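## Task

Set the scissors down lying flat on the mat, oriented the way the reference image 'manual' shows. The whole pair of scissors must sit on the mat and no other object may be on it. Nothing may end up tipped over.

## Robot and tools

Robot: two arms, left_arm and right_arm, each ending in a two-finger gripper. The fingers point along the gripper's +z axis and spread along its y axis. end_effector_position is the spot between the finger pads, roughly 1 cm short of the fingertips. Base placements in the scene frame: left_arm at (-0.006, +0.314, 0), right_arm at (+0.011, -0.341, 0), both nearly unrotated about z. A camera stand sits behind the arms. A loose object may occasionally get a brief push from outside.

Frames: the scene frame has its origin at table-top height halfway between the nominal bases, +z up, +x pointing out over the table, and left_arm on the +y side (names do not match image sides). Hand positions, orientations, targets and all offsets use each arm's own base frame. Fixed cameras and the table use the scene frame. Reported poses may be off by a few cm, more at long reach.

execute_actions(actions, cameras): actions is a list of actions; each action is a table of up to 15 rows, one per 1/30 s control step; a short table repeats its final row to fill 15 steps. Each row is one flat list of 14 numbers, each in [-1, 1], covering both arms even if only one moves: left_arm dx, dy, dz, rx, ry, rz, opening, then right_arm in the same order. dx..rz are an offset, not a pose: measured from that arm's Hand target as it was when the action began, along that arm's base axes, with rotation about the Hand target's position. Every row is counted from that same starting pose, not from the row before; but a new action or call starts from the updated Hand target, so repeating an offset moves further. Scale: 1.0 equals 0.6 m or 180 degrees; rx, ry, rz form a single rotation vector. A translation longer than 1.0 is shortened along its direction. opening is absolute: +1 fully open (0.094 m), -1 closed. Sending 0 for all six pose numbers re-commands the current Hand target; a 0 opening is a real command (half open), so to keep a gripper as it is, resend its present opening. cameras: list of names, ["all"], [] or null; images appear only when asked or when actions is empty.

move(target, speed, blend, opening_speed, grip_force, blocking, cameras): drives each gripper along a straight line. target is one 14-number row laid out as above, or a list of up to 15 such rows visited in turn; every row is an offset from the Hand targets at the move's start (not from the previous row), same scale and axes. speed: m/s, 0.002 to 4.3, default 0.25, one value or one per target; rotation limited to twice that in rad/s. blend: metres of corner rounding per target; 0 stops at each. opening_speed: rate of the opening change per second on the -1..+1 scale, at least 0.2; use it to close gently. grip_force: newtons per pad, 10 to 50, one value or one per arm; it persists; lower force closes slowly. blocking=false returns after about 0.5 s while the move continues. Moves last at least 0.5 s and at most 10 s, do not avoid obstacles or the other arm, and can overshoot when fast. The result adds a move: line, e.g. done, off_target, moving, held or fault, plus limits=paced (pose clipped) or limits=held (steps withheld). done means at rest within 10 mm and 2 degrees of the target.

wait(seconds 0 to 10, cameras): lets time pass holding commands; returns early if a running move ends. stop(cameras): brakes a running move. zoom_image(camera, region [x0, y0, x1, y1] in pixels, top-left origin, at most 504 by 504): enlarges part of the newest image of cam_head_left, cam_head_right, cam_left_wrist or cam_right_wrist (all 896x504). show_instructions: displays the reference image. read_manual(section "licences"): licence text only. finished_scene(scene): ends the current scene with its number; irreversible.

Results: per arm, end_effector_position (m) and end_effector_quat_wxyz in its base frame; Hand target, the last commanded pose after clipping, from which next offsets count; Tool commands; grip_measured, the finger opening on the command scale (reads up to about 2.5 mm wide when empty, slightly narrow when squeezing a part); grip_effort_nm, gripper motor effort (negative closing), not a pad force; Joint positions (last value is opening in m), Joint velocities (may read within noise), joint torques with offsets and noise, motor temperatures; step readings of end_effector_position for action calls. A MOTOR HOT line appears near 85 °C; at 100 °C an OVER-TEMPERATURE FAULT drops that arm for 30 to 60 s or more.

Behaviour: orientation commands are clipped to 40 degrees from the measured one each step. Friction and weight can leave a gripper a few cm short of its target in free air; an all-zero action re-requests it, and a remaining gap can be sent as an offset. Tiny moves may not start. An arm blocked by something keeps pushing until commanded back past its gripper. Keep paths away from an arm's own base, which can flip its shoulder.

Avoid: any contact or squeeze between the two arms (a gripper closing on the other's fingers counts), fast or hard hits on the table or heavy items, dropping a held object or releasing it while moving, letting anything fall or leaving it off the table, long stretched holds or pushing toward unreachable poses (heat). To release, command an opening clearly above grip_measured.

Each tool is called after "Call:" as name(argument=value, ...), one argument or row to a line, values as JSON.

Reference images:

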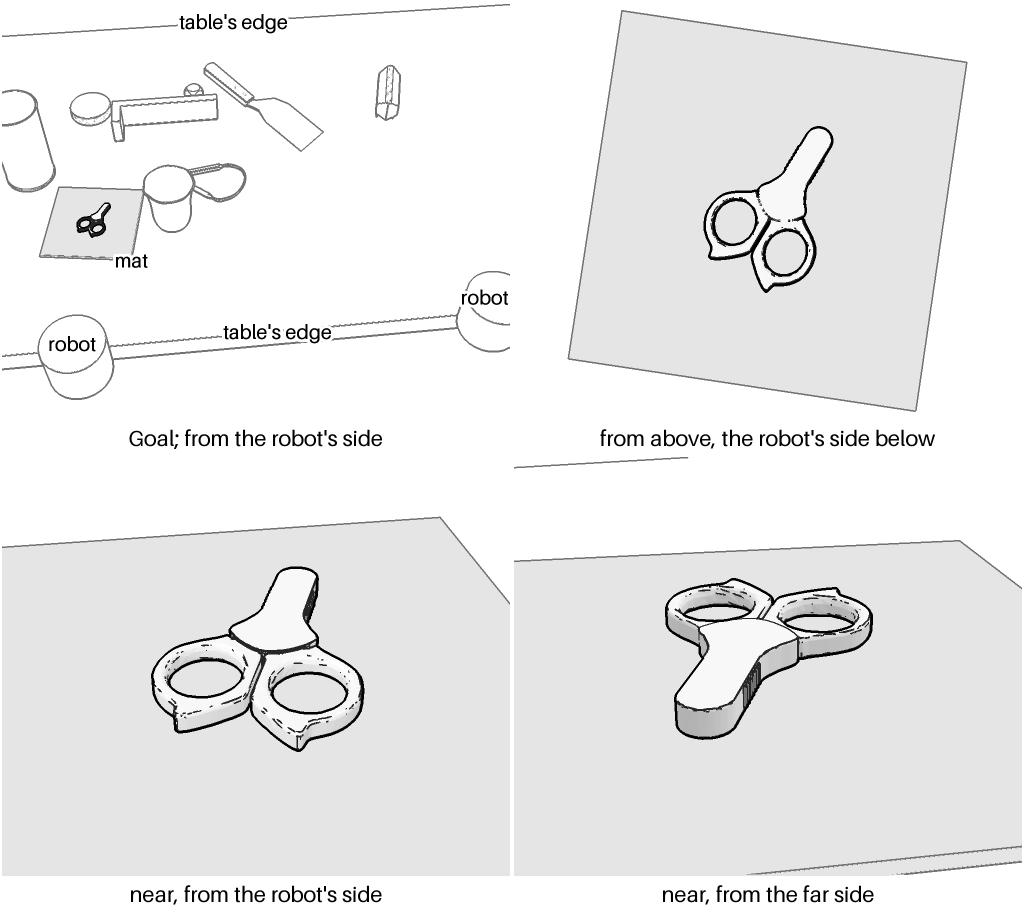

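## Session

Call:
execute_actions(
  actions=[],
)

Scene clock: 0.00 s.
left_arm: end_effector_position=(+0.4907, -0.2403, +0.2827) grip_measured=+1.000 grip_effort_nm=n/a end_effector_quat_wxyz=(+0.094, -0.547, +0.831, -0.022) | right_arm: end_effector_position=(+0.5257, -0.1650, +0.1700) grip_measured=+1.000 grip_effort_nm=n/a end_effector_quat_wxyz=(+0.212, -0.502, +0.816, +0.194)
Joint positions: left_arm=[-0.5 1.688 1.761 -1.516 -0.144 -1.656 0.094] | right_arm=[-0.475 1.871 1.65 -1.479 -0.571 -1.615 0.094]
Joint velocities: within noise
Joint torques (N m): no reading
Motor temperatures (°C): left_arm=[33 32 32 31 31 32 29] | right_arm=[34 34 34 32 32 33 32]
Heat: left arm: hottest waist 33 °C; right arm: hottest waist 34 °C.
Hand target: left_arm +0.4954, -0.2429, +0.2955; +0.101, -0.548, +0.830, -0.036 | right_arm +0.5310, -0.1678, +0.1699; +0.213, -0.503, +0.816, +0.192
Tool commands: left_gripper/opening=+1.0 right_gripper/opening=+1.0
camera_calibration:
cam_left_wrist: T_world_to_cam=[[0.915671, -0.385059, 0.115221, -0.572266], [-0.40168, -0.866623, 0.296002, -0.0568258], [-0.014125, -0.317322, -0.948213, 0.289523], [0, 0, 0, 1]] pos_world=[0.505272, -0.177731, 0.357287]
cam_right_wrist: T_world_to_cam=[[0.898373, -0.421565, -0.123326, -0.518278], [-0.435507, -0.891418, -0.125329, 0.13962], [-0.057101, 0.166302, -0.98442, 0.310998], [0, 0, 0, 1]] pos_world=[0.54417, -0.145747, 0.259734]

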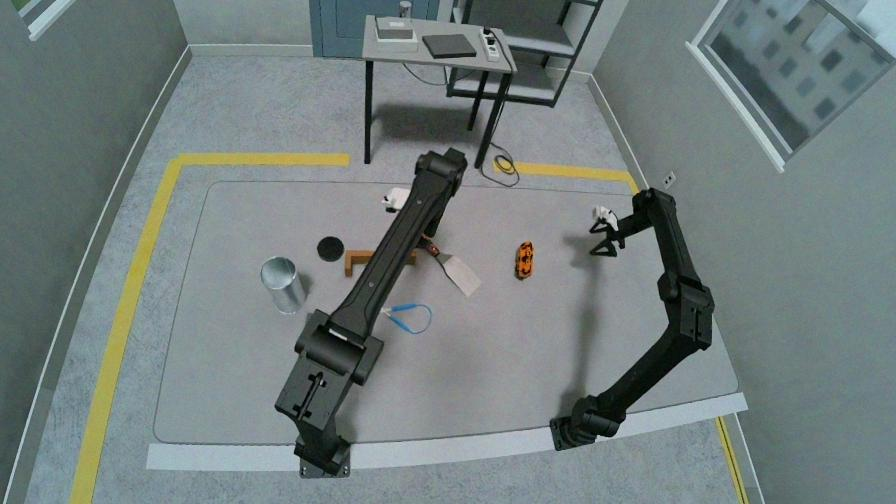

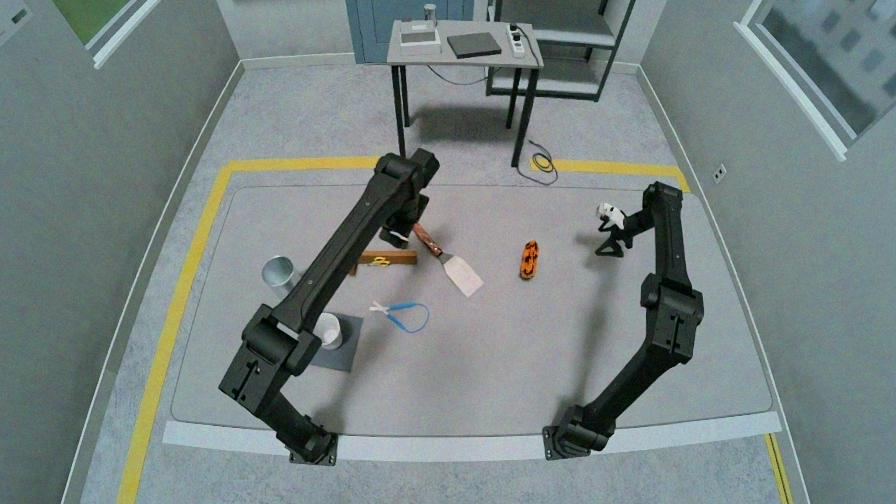

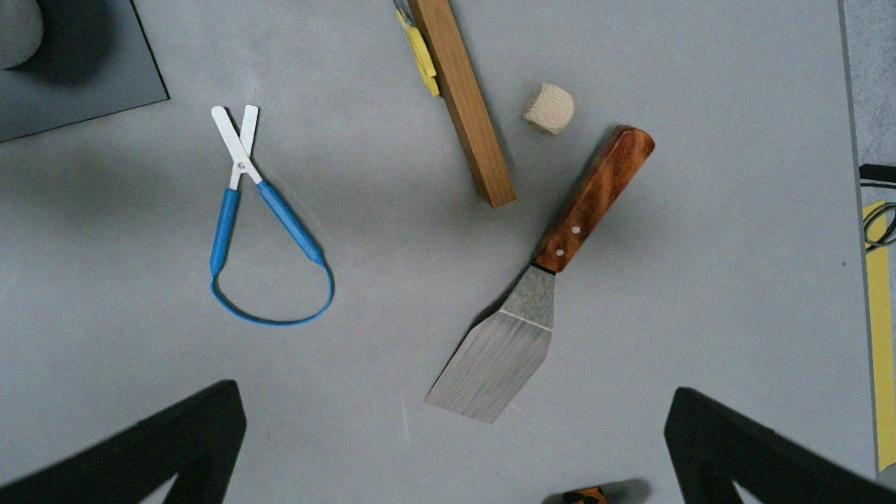

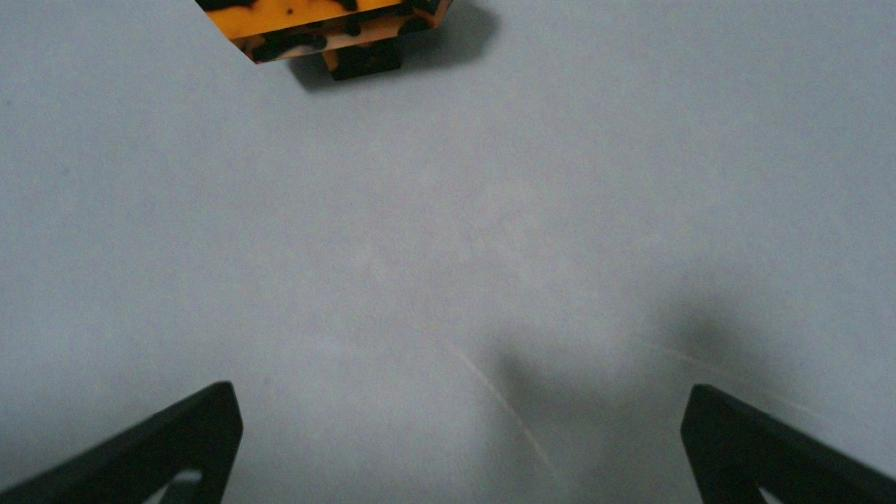

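Call:
move(
  target=[0.024,0.213,0.04,0.024,0.068,-0.370,1,0,0,0,0,0,0,1],
  speed=0.4,
  cameras=["cam_left_wrist","cam_head_right"],
)

Call:
zoom_image(
  camera="cam_left_wrist",
  region=[250, 0, 650, 300],
)

Scene clock: 2.77 s.
left_arm: end_effector_position=(+0.5025, -0.1157, +0.2995) grip_measured=+1.000 grip_effort_nm=0.01 end_effector_quat_wxyz=(+0.007, -0.002, +1.000, +0.000) | right_arm: end_effector_position=(+0.5257, -0.1650, +0.1700) grip_measured=+1.000 grip_effort_nm=0.01 end_effector_quat_wxyz=(+0.212, -0.502, +0.816, +0.194)
Joint positions: left_arm=[-0.226 1.688 1.815 -1.685 -0.002 -0.231 0.094] | right_arm=[-0.475 1.871 1.65 -1.479 -0.571 -1.615 0.094]
Joint torques (N m): left_arm=[0.56 -19.37 11.89 -0.36 0.06 0.09] | right_arm=[-0.44 -19.43 11.75 -0.1 -0.52 0.07]
Heat: left arm: hottest waist 33 °C; right arm: hottest waist 34 °C.
Hand target: left_arm +0.5098, -0.1150, +0.3196; +0.000, +0.000, +1.000, -0.001 | right_arm +0.5310, -0.1678, +0.1699; +0.213, -0.503, +0.816, +0.192
Off the commanded pose: left_arm 0.021 m, 1 deg | right_arm 0.006 m, 0 deg.
joint sent to its limit (left arm) — joint 4 (wrist pitch), lower limit. The joint targets are off in orientation, not in position.
move: off_target (left_arm)
camera_calibration:
cam_left_wrist: T_world_to_cam=[[0.0187369, -0.9995, -0.0254528, -0.115269], [-0.913172, -0.027474, 0.406646, 0.371924], [-0.407142, 0.0156236, -0.913231, 0.570715], [0, 0, 0, 1]] pos_world=[0.574152, -0.11391, 0.367019]
Images, in order (width x height): cam_head_right 896x504, cam_left_wrist 896x504.

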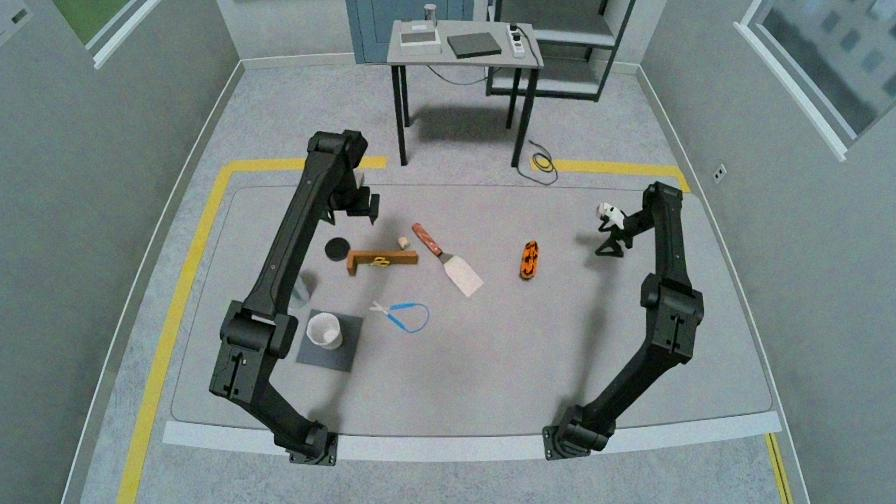

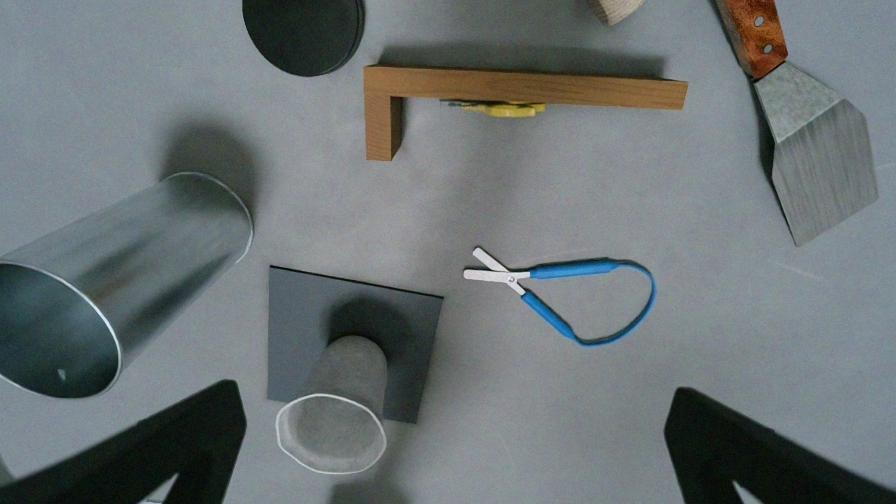

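Scaled by 1.260 from the camera's 896x504 image, which has a finer 1280x720 frame.

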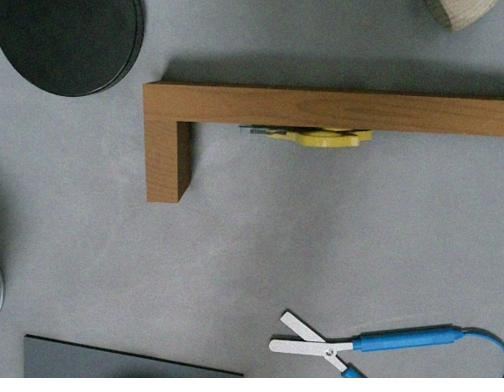

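Call:
move(
  target=[-0.04,-0.05,-0.2,0,0,0,1,0,0,0,0,0,0,1],
  speed=0.3,
  cameras=["cam_left_wrist"],
)

Call:
zoom_image(
  camera="cam_left_wrist",
  region=[300, 0, 650, 240],
)

Call:
zoom_image(
  camera="cam_head_right",
  region=[330, 220, 440, 290],
)

Scene clock: 4.10 s.
left_arm: end_effector_position=(+0.4814, -0.1418, +0.1963) grip_measured=+1.000 grip_effort_nm=0.01 end_effector_quat_wxyz=(-0.010, +0.003, +1.000, +0.003) | right_arm: end_effector_position=(+0.5257, -0.1650, +0.1700) grip_measured=+1.000 grip_effort_nm=0.01 end_effector_quat_wxyz=(+0.212, -0.502, +0.816, +0.194)
Joint positions: left_arm=[-0.286 1.676 1.53 -1.446 0 -0.279 0.094] | right_arm=[-0.475 1.871 1.65 -1.479 -0.571 -1.615 0.094]
Joint torques (N m): left_arm=[-0.44 -18.96 8.7 0.64 0.02 -0.07] | right_arm=[-0.32 -19.43 11.96 -0.03 -0.52 0.03]
Heat: left arm: hottest waist 33 °C; right arm: hottest shoulder 35 °C.
Hand target: left_arm +0.4858, -0.1450, +0.1995; +0.000, +0.000, +1.000, -0.001 | right_arm +0.5310, -0.1678, +0.1699; +0.213, -0.503, +0.816, +0.192
Off the commanded pose: left_arm 0.006 m, 1 deg | right_arm 0.006 m, 0 deg.
move: done
camera_calibration:
cam_left_wrist: T_world_to_cam=[[0.00704863, -0.999425, -0.0331607, -0.136416], [-0.898798, -0.0208673, 0.437866, 0.381791], [-0.438307, 0.0267184, -0.898428, 0.481901], [0, 0, 0, 1]] pos_world=[0.555335, -0.141246, 0.261257]
Images, in order (width x height): cam_left_wrist 896x504.

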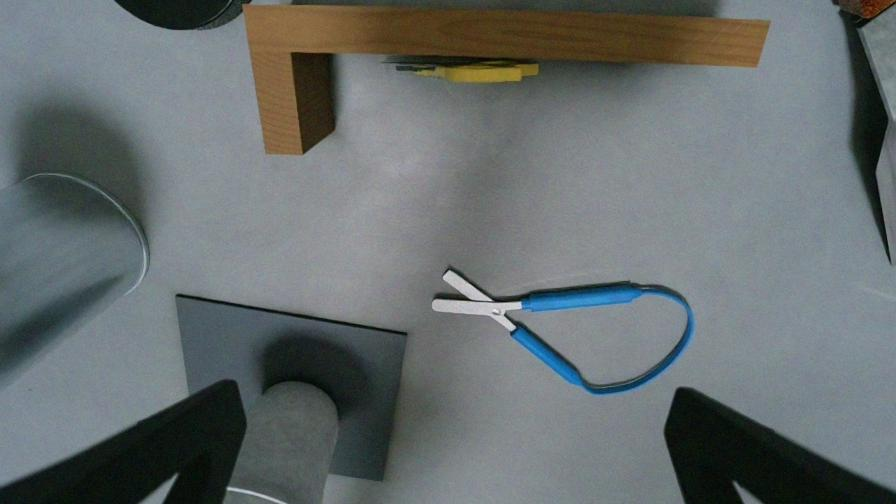

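Scaled by 1.440 from the camera's 896x504 image, which has a finer 1280x720 frame.

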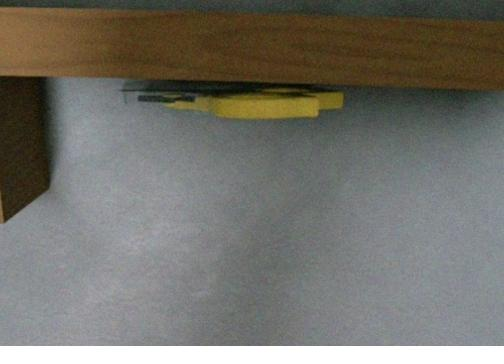

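This scene's latest camera images include none from cam_head_right. They are from: cam_left_wrist. cam_head_right's image comes with the result of a call that names it in "cameras".

Call:
wait(
  seconds=0,
  cameras=["cam_head_right","cam_head_left"],
)

Call:
zoom_image(
  camera="cam_head_right",
  region=[340, 235, 430, 285],
)

Call:
zoom_image(
  camera="cam_head_left",
  region=[330, 230, 430, 285],
)

Scene clock: 10.93 s.
left_arm: end_effector_position=(+0.4814, -0.1418, +0.1963) grip_measured=+1.000 grip_effort_nm=0.01 end_effector_quat_wxyz=(-0.010, +0.003, +1.000, +0.003) | right_arm: end_effector_position=(+0.5257, -0.1650, +0.1700) grip_measured=+1.000 grip_effort_nm=0.01 end_effector_quat_wxyz=(+0.212, -0.502, +0.816, +0.194)
Joint positions: left_arm=[-0.286 1.676 1.53 -1.446 0 -0.28 0.094] | right_arm=[-0.475 1.871 1.65 -1.479 -0.571 -1.615 0.094]
Joint torques (N m): left_arm=[-0.09 -18.84 8.65 0.69 0.02 -0.08] | right_arm=[-0.79 -19.66 11.69 -0.17 -0.51 0.03]
Heat: left arm: hottest elbow 34 °C; right arm: hottest shoulder 36 °C.
Hand target: left_arm +0.4858, -0.1450, +0.1995; +0.000, +0.000, +1.000, -0.001 | right_arm +0.5310, -0.1678, +0.1699; +0.213, -0.503, +0.816, +0.192
Tool commands: left_gripper/opening=+1.0 right_gripper/opening=+1.0
Off the commanded pose: left_arm 0.006 m, 1 deg | right_arm 0.006 m, 0 deg.
Images, in order (width x height): cam_head_left 896x504, cam_head_right 896x504.

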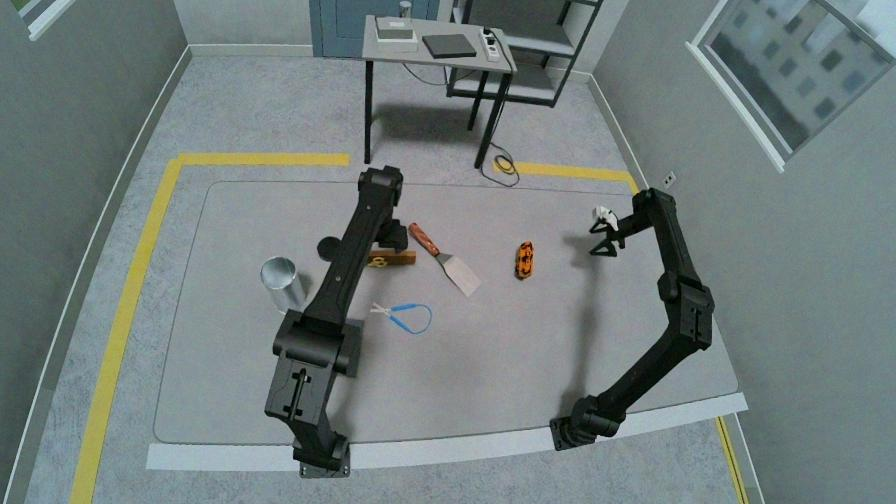

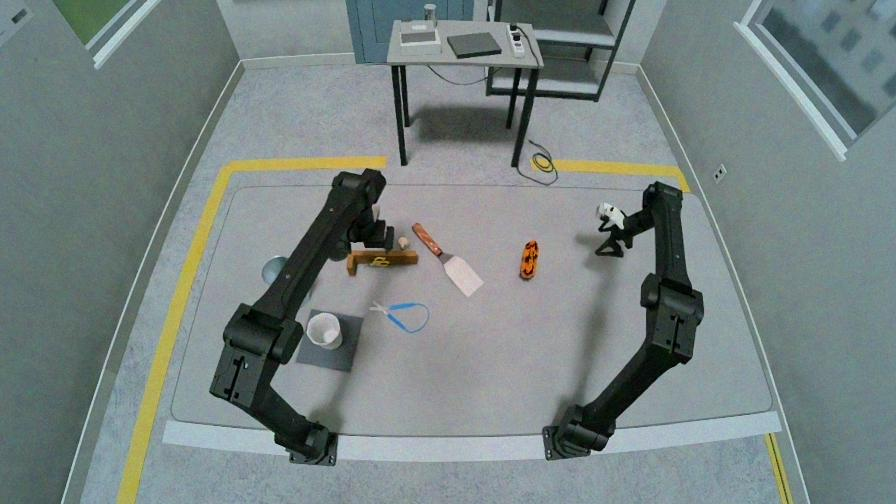

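Scaled by 5.600 from the camera's 896x504 image, which has a finer 1280x720 frame.

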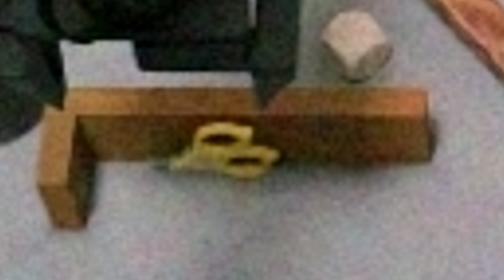

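Scaled by 5.040 from the camera's 896x504 image, which has a finer 1280x720 frame.

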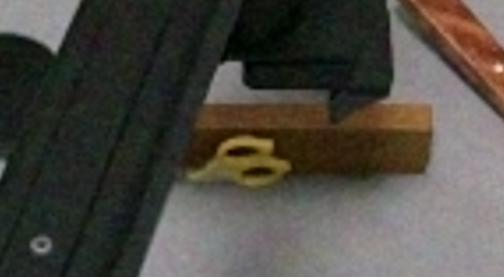

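Call:
move(
  target=[-0.11,-0.06,0.0,0,-0.417,0,1,0,0,0,0,0,0,1],
  speed=0.4,
  cameras=["cam_left_wrist"],
)

Call:
zoom_image(
  camera="cam_left_wrist",
  region=[340, 100, 600, 300],
)

Scene clock: 13.90 s.
left_arm: end_effector_position=(+0.4197, -0.1767, +0.1998) grip_measured=+1.000 grip_effort_nm=0.01 end_effector_quat_wxyz=(+0.605, -0.004, +0.796, +0.001) | right_arm: end_effector_position=(+0.5257, -0.1650, +0.1700) grip_measured=+1.000 grip_effort_nm=0.01 end_effector_quat_wxyz=(+0.212, -0.502, +0.816, +0.194)
Joint positions: left_arm=[-0.613 1.173 0.508 0.336 -0.594 -0.192 0.094] | right_arm=[-0.475 1.871 1.65 -1.479 -0.571 -1.615 0.094]
Joint torques (N m): left_arm=[-0.79 -7.36 7.71 2.35 -0.24 0.11] | right_arm=[-0.03 -20.78 11.73 -0.01 -0.52 0.04]
Heat: left arm: hottest elbow 34 °C; right arm: hottest shoulder 36 °C.
Hand target: left_arm +0.4198, -0.1811, +0.1995; +0.609, +0.000, +0.793, +0.000 | right_arm +0.5310, -0.1678, +0.1699; +0.213, -0.503, +0.816, +0.192
Off the commanded pose: left_arm 0.004 m, 1 deg | right_arm 0.006 m, 0 deg.
move: done
camera_calibration:
cam_left_wrist: T_world_to_cam=[[0.0372078, -0.999258, 0.00995409, -0.19201], [-0.646562, -0.0316677, -0.762204, 0.45607], [0.761953, 0.021924, -0.647261, -0.0957393], [0, 0, 0, 1]] pos_world=[0.374971, -0.175326, 0.287561]
Images, in order (width x height): cam_left_wrist 896x504.

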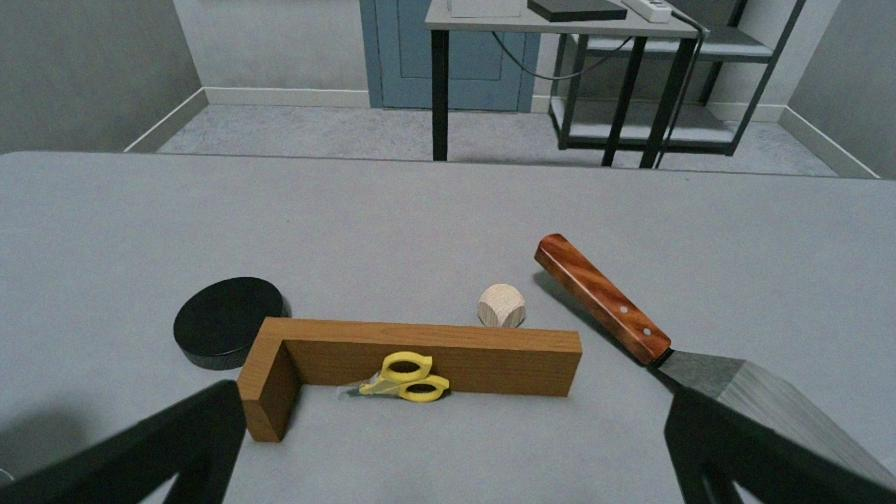

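Scaled by 1.938 from the camera's 896x504 image, which has a finer 1280x720 frame.

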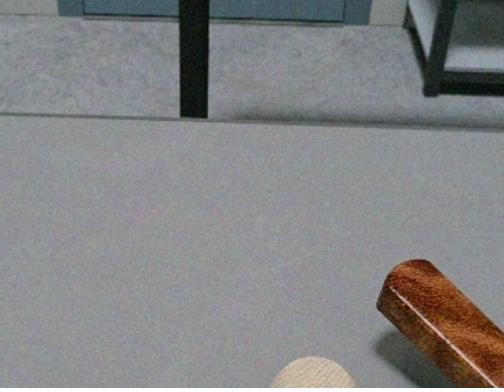

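Call:
zoom_image(
  camera="cam_left_wrist",
  region=[310, 335, 480, 415],
)

Scaled by 2.965 from the camera's 896x504 image, which has a finer 1280x720 frame.

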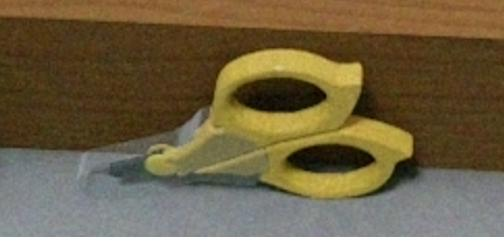

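Call:
move(
  target=[
    [-0.12,0.1,0.05,0,0.2,0,0,0,0,0,0,0,0,1],
    [-0.233,0.208,0.0,0,0.417,0,0,0,0,0,0,0,0,1],
  ],
  speed=0.35,
  blend=[0.03,0],
  cameras=["cam_left_wrist"],
)

Scene clock: 18.93 s.
left_arm: end_effector_position=(+0.2653, -0.0553, +0.1804) grip_measured=+0.002 grip_effort_nm=-0.08 end_effector_quat_wxyz=(-0.018, +0.000, +1.000, +0.005) | right_arm: end_effector_position=(+0.5257, -0.1650, +0.1700) grip_measured=+1.000 grip_effort_nm=0.01 end_effector_quat_wxyz=(+0.212, -0.502, +0.816, +0.194)
Joint positions: left_arm=[-0.205 1.084 0.903 -1.427 -0.003 -0.206 0.047] | right_arm=[-0.475 1.871 1.65 -1.479 -0.571 -1.615 0.094]
Joint torques (N m): left_arm=[0.85 -6.95 12.18 -0.4 0.06 0.06] | right_arm=[-0.09 -20.84 11.77 -0.18 -0.53 0]
Heat: left arm: hottest elbow 35 °C; right arm: hottest shoulder 37 °C.
Hand target: left_arm +0.2800, -0.0563, +0.1995; +0.000, +0.000, +1.000, -0.001 | right_arm +0.5310, -0.1678, +0.1699; +0.213, -0.503, +0.816, +0.192
Off the commanded pose: left_arm 0.024 m, 2 deg | right_arm 0.006 m, 0 deg.
move: off_target (left_arm)
camera_calibration:
cam_left_wrist: T_world_to_cam=[[0.0128503, -0.999219, -0.0373765, -0.0497444], [-0.891672, -0.0283668, 0.451793, 0.191434], [-0.4525, 0.0275219, -0.89134, 0.373118], [0, 0, 0, 1]] pos_world=[0.340172, -0.0545441, 0.244227]
Images, in order (width x height): cam_left_wrist 896x504.

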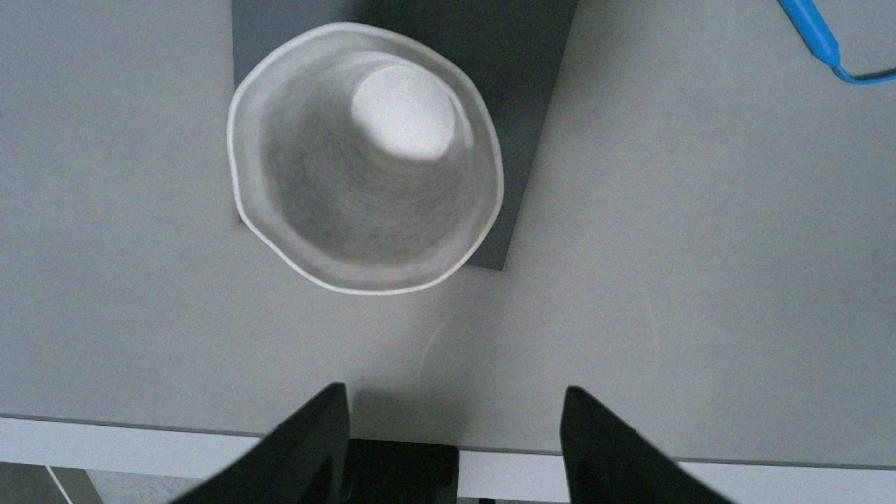

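Call:
move(
  target=[
    [0.022,-0.0155,-0.219,0,0,0,0,0,0,0,0,0,0,1],
    [0.022,-0.0155,-0.219,0,0,0,-0.97,0,0,0,0,0,0,1],
    [0.022,-0.0155,-0.1,0,0,0,-0.97,0,0,0,0,0,0,1],
  ],
  speed=0.2,
  grip_force=25,
  opening_speed=1,
  cameras=["cam_left_wrist","cam_head_right"],
)

Scene clock: 23.07 s.
left_arm: end_effector_position=(+0.2750, -0.0605, +0.1157) grip_measured=-0.503 grip_effort_nm=-0.55 end_effector_quat_wxyz=(-0.029, +0.001, +1.000, +0.006) | right_arm: end_effector_position=(+0.5257, -0.1650, +0.1700) grip_measured=+1.000 grip_effort_nm=0.01 end_effector_quat_wxyz=(+0.212, -0.502, +0.816, +0.194)
Joint positions: left_arm=[-0.215 1.185 0.799 -1.244 0 -0.213 0.023] | right_arm=[-0.475 1.871 1.65 -1.479 -0.571 -1.615 0.094]
Joint torques (N m): left_arm=[-0.15 -9.41 11.63 -0.35 -0.02 -0.03] | right_arm=[0.03 -19.31 11.73 -0.14 -0.51 0.05]
Heat: left arm: hottest elbow 36 °C; right arm: hottest shoulder 37 °C.
Hand target: left_arm +0.2931, -0.0656, +0.1395; +0.000, +0.000, +1.000, -0.001 | right_arm +0.5310, -0.1678, +0.1699; +0.213, -0.503, +0.816, +0.192
Off the commanded pose: left_arm 0.030 m, 3 deg | right_arm 0.006 m, 0 deg.
grip_force (N): 25, 25
move: off_target (left_arm); target 2's new opening was sent with left_arm's hand 0.027 m and 4 deg from that target
camera_calibration:
cam_left_wrist: T_world_to_cam=[[0.0103607, -0.999172, -0.0393335, -0.0565396], [-0.882039, -0.0276625, 0.470363, 0.224413], [-0.471062, 0.0298204, -0.881596, 0.324147], [0, 0, 0, 1]] pos_world=[0.35122, -0.0599512, 0.177987]
Images, in order (width x height): cam_head_right 896x504, cam_left_wrist 896x504.

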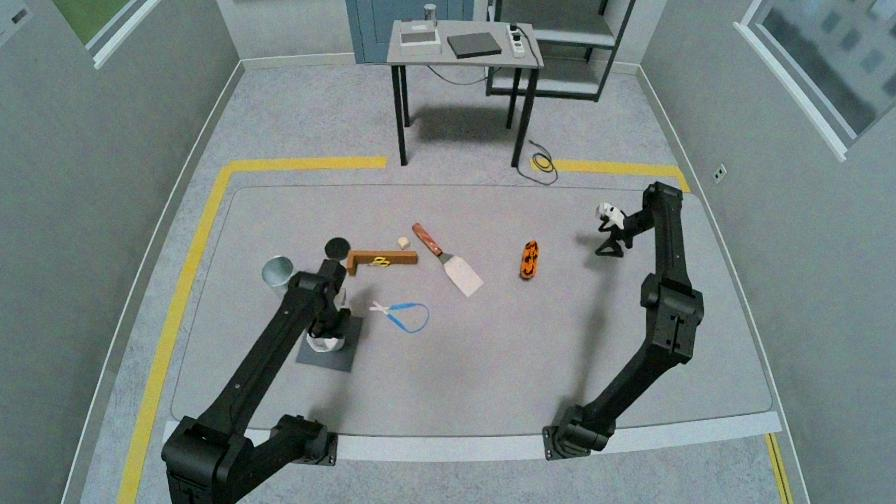

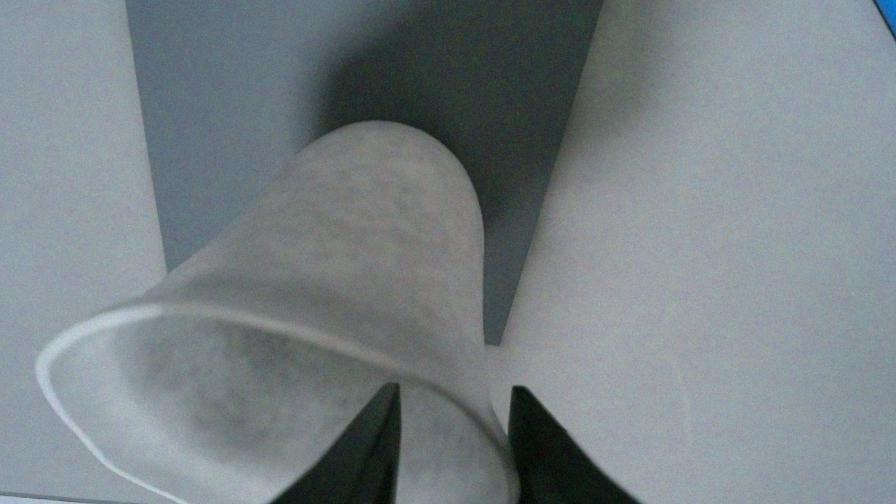

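Call:
move(
  target=[
    [0,0,0.03,0,0,0,-0.97,0,0,0,0,0,0,1],
    [-0.03,0.34,0.03,0,0,0,-0.97,0,0,0,0,0,0,1],
  ],
  speed=0.15,
  cameras=["cam_left_wrist","cam_head_right"],
)

Scene clock: 26.07 s.
left_arm: end_effector_position=(+0.2546, +0.1269, +0.1362) grip_measured=-0.503 grip_effort_nm=-0.55 end_effector_quat_wxyz=(-0.028, -0.002, +1.000, -0.013) | right_arm: end_effector_position=(+0.5257, -0.1650, +0.1700) grip_measured=+1.000 grip_effort_nm=0.01 end_effector_quat_wxyz=(+0.212, -0.502, +0.816, +0.194)
Joint positions: left_arm=[0.463 1.174 0.848 -1.307 -0.002 0.459 0.023] | right_arm=[-0.475 1.871 1.65 -1.479 -0.571 -1.615 0.094]
Joint torques (N m): left_arm=[0.56 -8.12 12.34 0.13 0.07 0.02] | right_arm=[-0.56 -20.07 11.71 -0.1 -0.5 0.04]
Motor temperatures (°C): left_arm=[33 33 37 32 31 32 30] | right_arm=[34 38 38 32 32 33 32]
Heat: left arm: hottest elbow 37 °C; right arm: hottest shoulder 38 °C.
Hand target: left_arm +0.2752, +0.1384, +0.1575; +0.000, +0.000, +1.000, -0.001 | right_arm +0.5310, -0.1678, +0.1699; +0.213, -0.503, +0.816, +0.192
Off the commanded pose: left_arm 0.032 m, 4 deg | right_arm 0.006 m, 0 deg.
grip_force (N): 25, 25
move: off_target (left_arm)
camera_calibration:
cam_left_wrist: T_world_to_cam=[[0.0171226, -0.999852, -0.00144936, 0.124852], [-0.882164, -0.0157895, 0.470678, 0.200469], [-0.470632, -0.00678068, -0.882304, 0.331704], [0, 0, 0, 1]] pos_world=[0.330819, 0.130248, 0.198489]
Images, in order (width x height): cam_head_right 896x504, cam_left_wrist 896x504.

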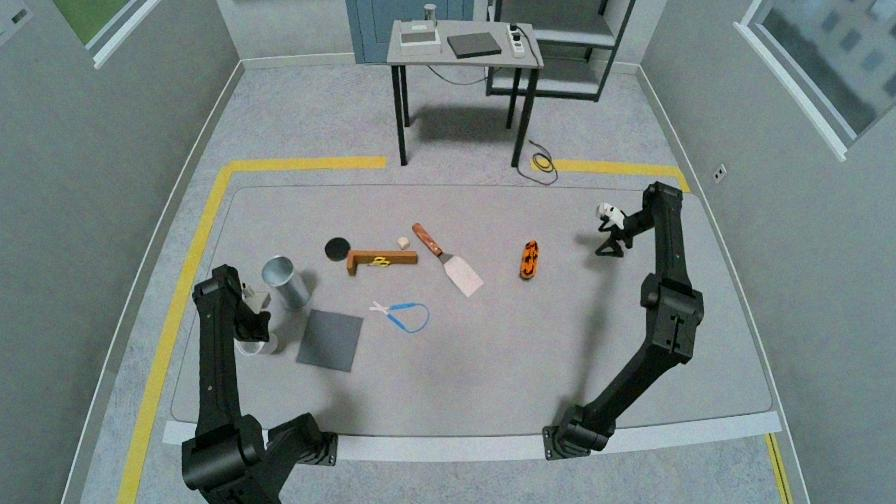

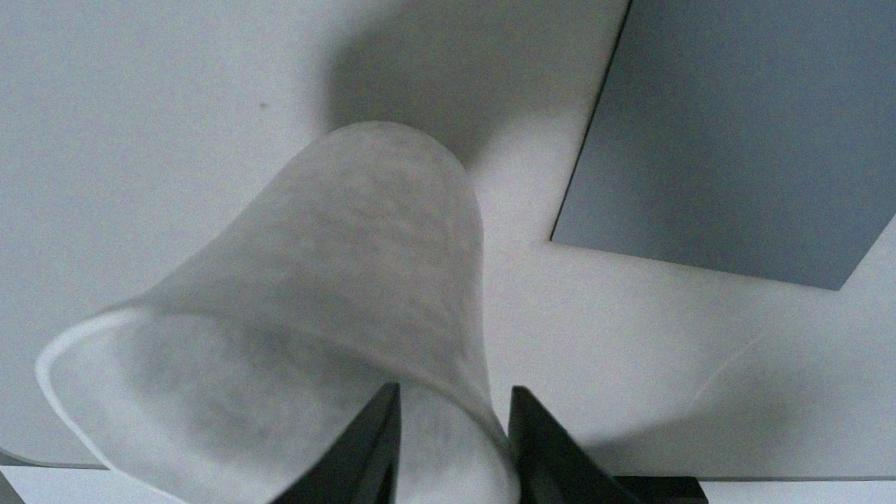

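Call:
move(
  target=[
    [-0.01,0.04,0,0,0,0,-0.97,0,0,0,0,0,0,1],
    [-0.01,0.04,-0.15,0,0,0,-0.97,0,0,0,0,0,0,1],
  ],
  speed=0.1,
  cameras=["cam_left_wrist"],
)

Scene clock: 28.23 s.
left_arm: end_effector_position=(+0.2751, +0.1604, +0.0975) grip_measured=-0.503 grip_effort_nm=-0.55 end_effector_quat_wxyz=(+0.019, +0.000, +1.000, +0.005) | right_arm: end_effector_position=(+0.5257, -0.1650, +0.1700) grip_measured=+1.000 grip_effort_nm=0.01 end_effector_quat_wxyz=(+0.212, -0.502, +0.816, +0.194)
Joint positions: left_arm=[0.535 1.245 0.796 -1.085 0.011 0.536 0.023] | right_arm=[-0.475 1.871 1.65 -1.479 -0.571 -1.615 0.094]
Joint torques (N m): left_arm=[0.97 -4.6 4.6 2.1 -0.34 0.09] | right_arm=[-0.32 -20.07 11.92 -0.08 -0.52 0.06]
Heat: left arm: hottest elbow 37 °C; right arm: hottest shoulder 38 °C.
Hand target: left_arm +0.2691, +0.1624, +0.0675; +0.000, +0.000, +1.000, -0.001 | right_arm +0.5310, -0.1678, +0.1699; +0.213, -0.503, +0.816, +0.192
Off the commanded pose: left_arm 0.031 m, 2 deg | right_arm 0.006 m, 0 deg.
grip_force (N): 25, 25
move: off_target (left_arm)
camera_calibration:
cam_left_wrist: T_world_to_cam=[[0.013953, -0.999271, -0.0355391, 0.162046], [-0.922645, -0.0265661, 0.384734, 0.258559], [-0.385398, 0.0274217, -0.922343, 0.282299], [0, 0, 0, 1]] pos_world=[0.345095, 0.161055, 0.166659]
Images, in order (width x height): cam_left_wrist 896x504.

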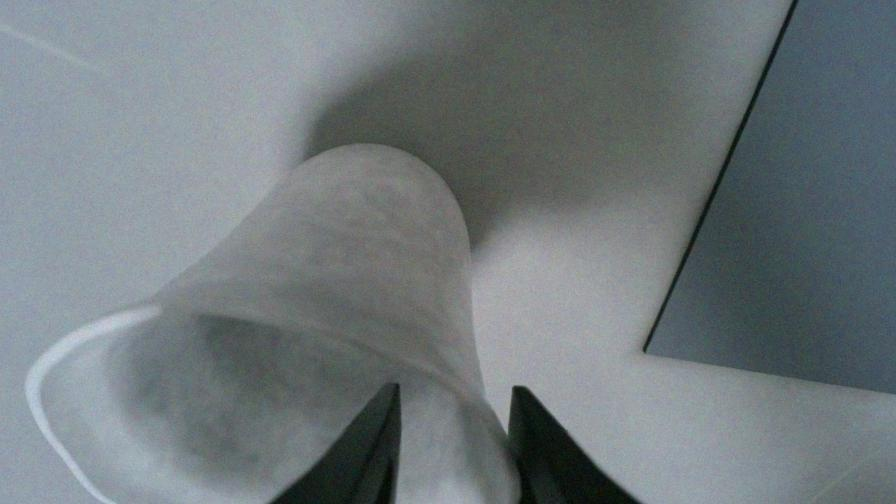

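Call:
move(
  target=[
    [0.01,0,0.04,0,0,0,-0.97,0,0,0,0,0,0,1],
    [0.01,0,0.04,0,0,0,0.05,0,0,0,0,0,0,1],
    [0.01,0.0,0.24,0,0,0,0.05,0,0,0,0,0,0,1],
  ],
  speed=[0.06,0.1,0.12],
  opening_speed=0.6,
  cameras=["cam_left_wrist","cam_head_right"],
)

Scene clock: 32.53 s.
left_arm: end_effector_position=(+0.2652, +0.1560, +0.1910) grip_measured=+0.048 grip_effort_nm=0.11 end_effector_quat_wxyz=(-0.019, +0.000, +1.000, -0.013) | right_arm: end_effector_position=(+0.5257, -0.1650, +0.1700) grip_measured=+1.000 grip_effort_nm=0.01 end_effector_quat_wxyz=(+0.212, -0.502, +0.816, +0.194)
Joint positions: left_arm=[0.535 1.188 1.007 -1.436 0.003 0.536 0.049] | right_arm=[-0.475 1.871 1.65 -1.479 -0.571 -1.615 0.094]
Joint torques (N m): left_arm=[0.15 -9.99 11.66 -0.29 -0.1 0.01] | right_arm=[0.15 -20.37 11.69 -0.2 -0.53 0.03]
Heat: left arm: hottest elbow 38 °C; right arm: hottest elbow 39 °C.
Hand target: left_arm +0.2751, +0.1624, +0.2115; +0.000, +0.000, +1.000, -0.001 | right_arm +0.5310, -0.1678, +0.1699; +0.213, -0.503, +0.816, +0.192
Off the commanded pose: left_arm 0.024 m, 3 deg | right_arm 0.006 m, 0 deg.
grip_force (N): 25, 25
move: off_target (left_arm)
camera_calibration:
cam_left_wrist: T_world_to_cam=[[0.0125444, -0.999921, -0.000684656, 0.155035], [-0.891028, -0.011489, 0.453803, 0.189384], [-0.453775, -0.00508265, -0.891102, 0.382068], [0, 0, 0, 1]] pos_world=[0.340175, 0.159141, 0.254625]
Images, in order (width x height): cam_head_right 896x504, cam_left_wrist 896x504.

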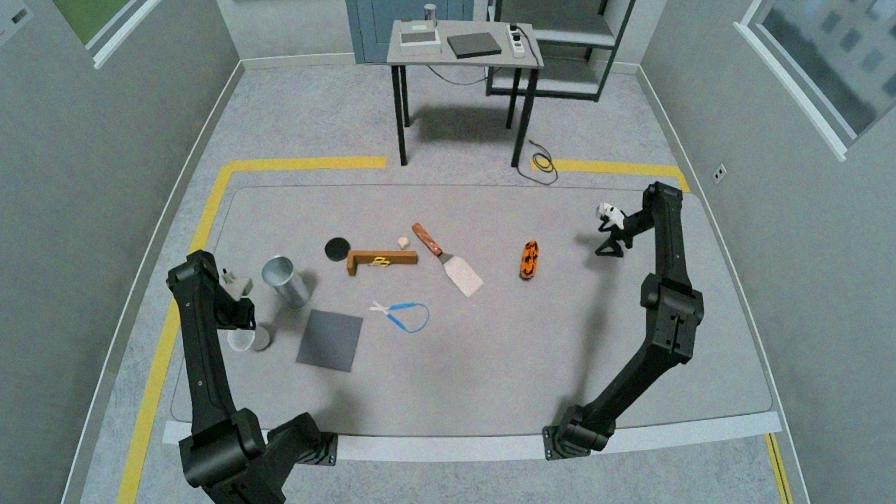

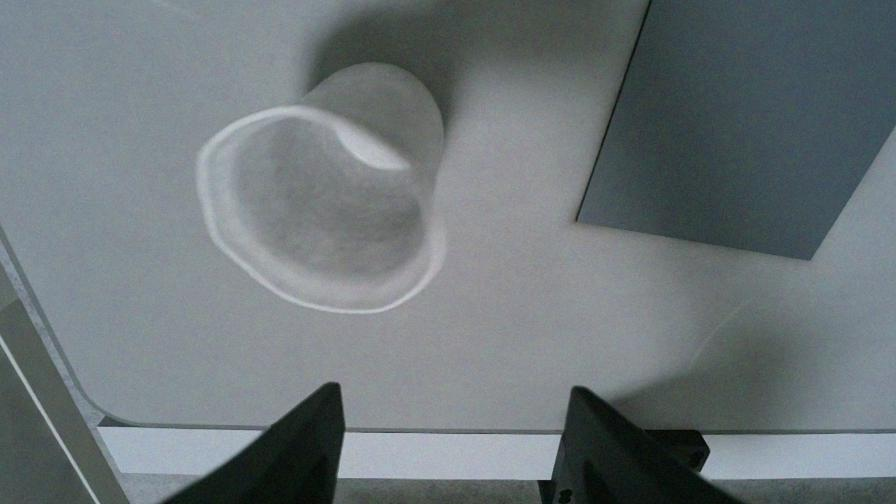

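Call:
move(
  target=[
    [0.0,-0.45,0.05,0,-0.1,0,1,0,0,0,0,0,0,1],
    [0.24,-0.51,-0.1,0,-0.417,0,1,0,0,0,0,0,0,1],
  ],
  speed=0.35,
  cameras=["cam_left_wrist","cam_head_right"],
)

Call:
zoom_image(
  camera="cam_left_wrist",
  region=[240, 200, 660, 450],
)

Scene clock: 38.00 s.
left_arm: end_effector_position=(+0.4184, -0.1416, +0.1451) grip_measured=+0.998 grip_effort_nm=0.11 end_effector_quat_wxyz=(+0.600, -0.001, +0.800, +0.003) | right_arm: end_effector_position=(+0.5257, -0.1650, +0.1700) grip_measured=+1.000 grip_effort_nm=0.01 end_effector_quat_wxyz=(+0.212, -0.502, +0.816, +0.194)
Joint positions: left_arm=[-0.514 1.274 0.392 0.557 -0.496 -0.155 0.094] | right_arm=[-0.475 1.871 1.65 -1.479 -0.571 -1.615 0.094]
Joint torques (N m): left_arm=[-0.44 -9.11 6.63 2.45 -0.22 0.11] | right_arm=[-0.15 -20.19 11.82 -0.18 -0.55 0.08]
Heat: left arm: hottest elbow 38 °C; right arm: hottest shoulder 39 °C.
Hand target: left_arm +0.4192, -0.1435, +0.1516; +0.609, +0.000, +0.793, +0.000 | right_arm +0.5310, -0.1678, +0.1699; +0.213, -0.503, +0.816, +0.192
Off the commanded pose: left_arm 0.007 m, 1 deg | right_arm 0.006 m, 0 deg.
grip_force (N): 25, 25
move: done
camera_calibration:
cam_left_wrist: T_world_to_cam=[[0.0334256, -0.999438, 0.00238035, -0.153743], [-0.657057, -0.0237694, -0.753466, 0.418836], [0.7531, 0.023621, -0.657482, -0.125568], [0, 0, 0, 1]] pos_world=[0.374903, -0.140735, 0.233386]
Images, in order (width x height): cam_head_right 896x504, cam_left_wrist 896x504.

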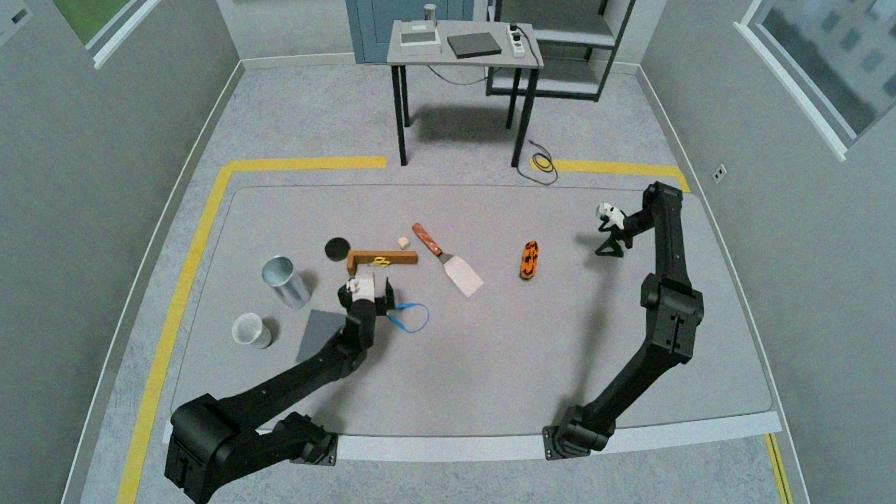

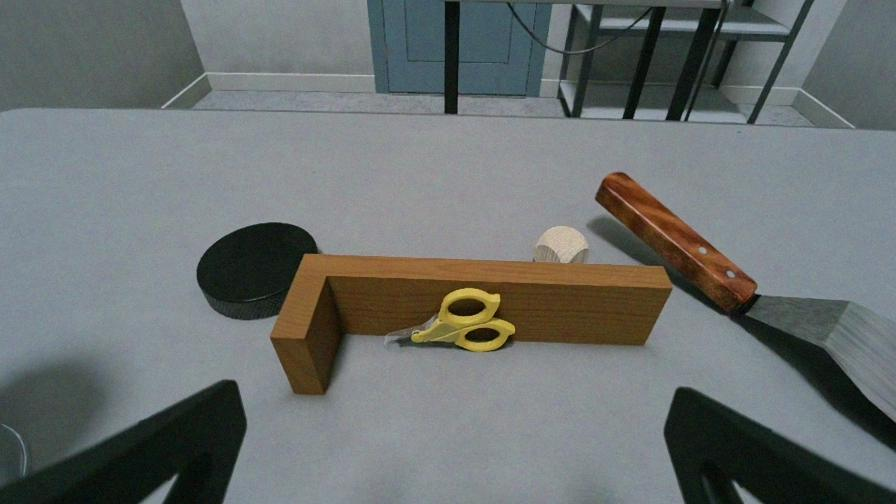

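Scaled by 1.200 from the camera's 896x504 image, which has a finer 1280x720 frame.

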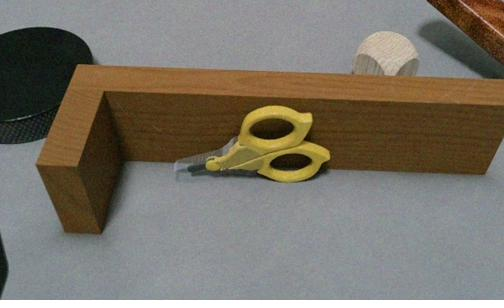

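Call:
move(
  target=[
    [0.06,-0.009,-0.168,0,0,0,0.4,0,0,0,0,0,0,1],
    [0.165,-0.009,-0.178,0,0,0,0.4,0,0,0,0,0,0,1],
  ],
  speed=[0.2,0.06],
  cameras=["cam_left_wrist"],
)

Call:
zoom_image(
  camera="cam_left_wrist",
  region=[240, 250, 680, 504],
)

Scene clock: 43.87 s.
left_arm: end_effector_position=(+0.5079, -0.1506, +0.0456) grip_measured=+0.402 grip_effort_nm=-0.09 end_effector_quat_wxyz=(+0.609, +0.000, +0.793, -0.005) | right_arm: end_effector_position=(+0.5257, -0.1650, +0.1700) grip_measured=+1.000 grip_effort_nm=0.01 end_effector_quat_wxyz=(+0.212, -0.502, +0.816, +0.194)
Joint positions: left_arm=[-0.412 1.843 0.567 0.993 -0.389 -0.118 0.066] | right_arm=[-0.475 1.871 1.65 -1.479 -0.571 -1.615 0.094]
Joint torques (N m): left_arm=[1.03 -13.51 5.75 1.13 -0.02 0.08] | right_arm=[-0.03 -20.13 11.85 -0.12 -0.56 0.02]
Heat: left arm: hottest elbow 38 °C; right arm: hottest shoulder 40 °C.
Hand target: left_arm +0.5182, -0.1489, +0.0447; +0.609, +0.000, +0.793, +0.000 | right_arm +0.5310, -0.1678, +0.1699; +0.213, -0.503, +0.816, +0.192
Off the commanded pose: left_arm 0.010 m, 1 deg | right_arm 0.006 m, 0 deg.
grip_force (N): 25, 25
move: done
camera_calibration:
cam_left_wrist: T_world_to_cam=[[0.0223359, -0.999646, 0.0144238, -0.160482], [-0.639949, -0.0253802, -0.767998, 0.394204], [0.768093, 0.00792345, -0.640289, -0.26897], [0, 0, 0, 1]] pos_world=[0.462449, -0.148289, 0.132844]
Images, in order (width x height): cam_left_wrist 896x504.

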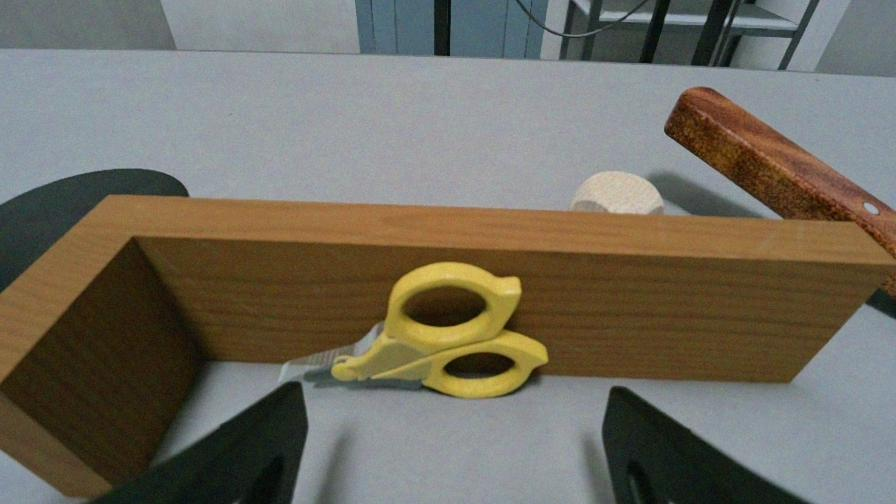

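Scaled by 1.145 from the camera's 896x504 image, which has a finer 1280x720 frame.

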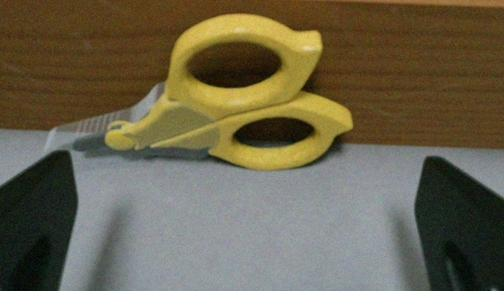

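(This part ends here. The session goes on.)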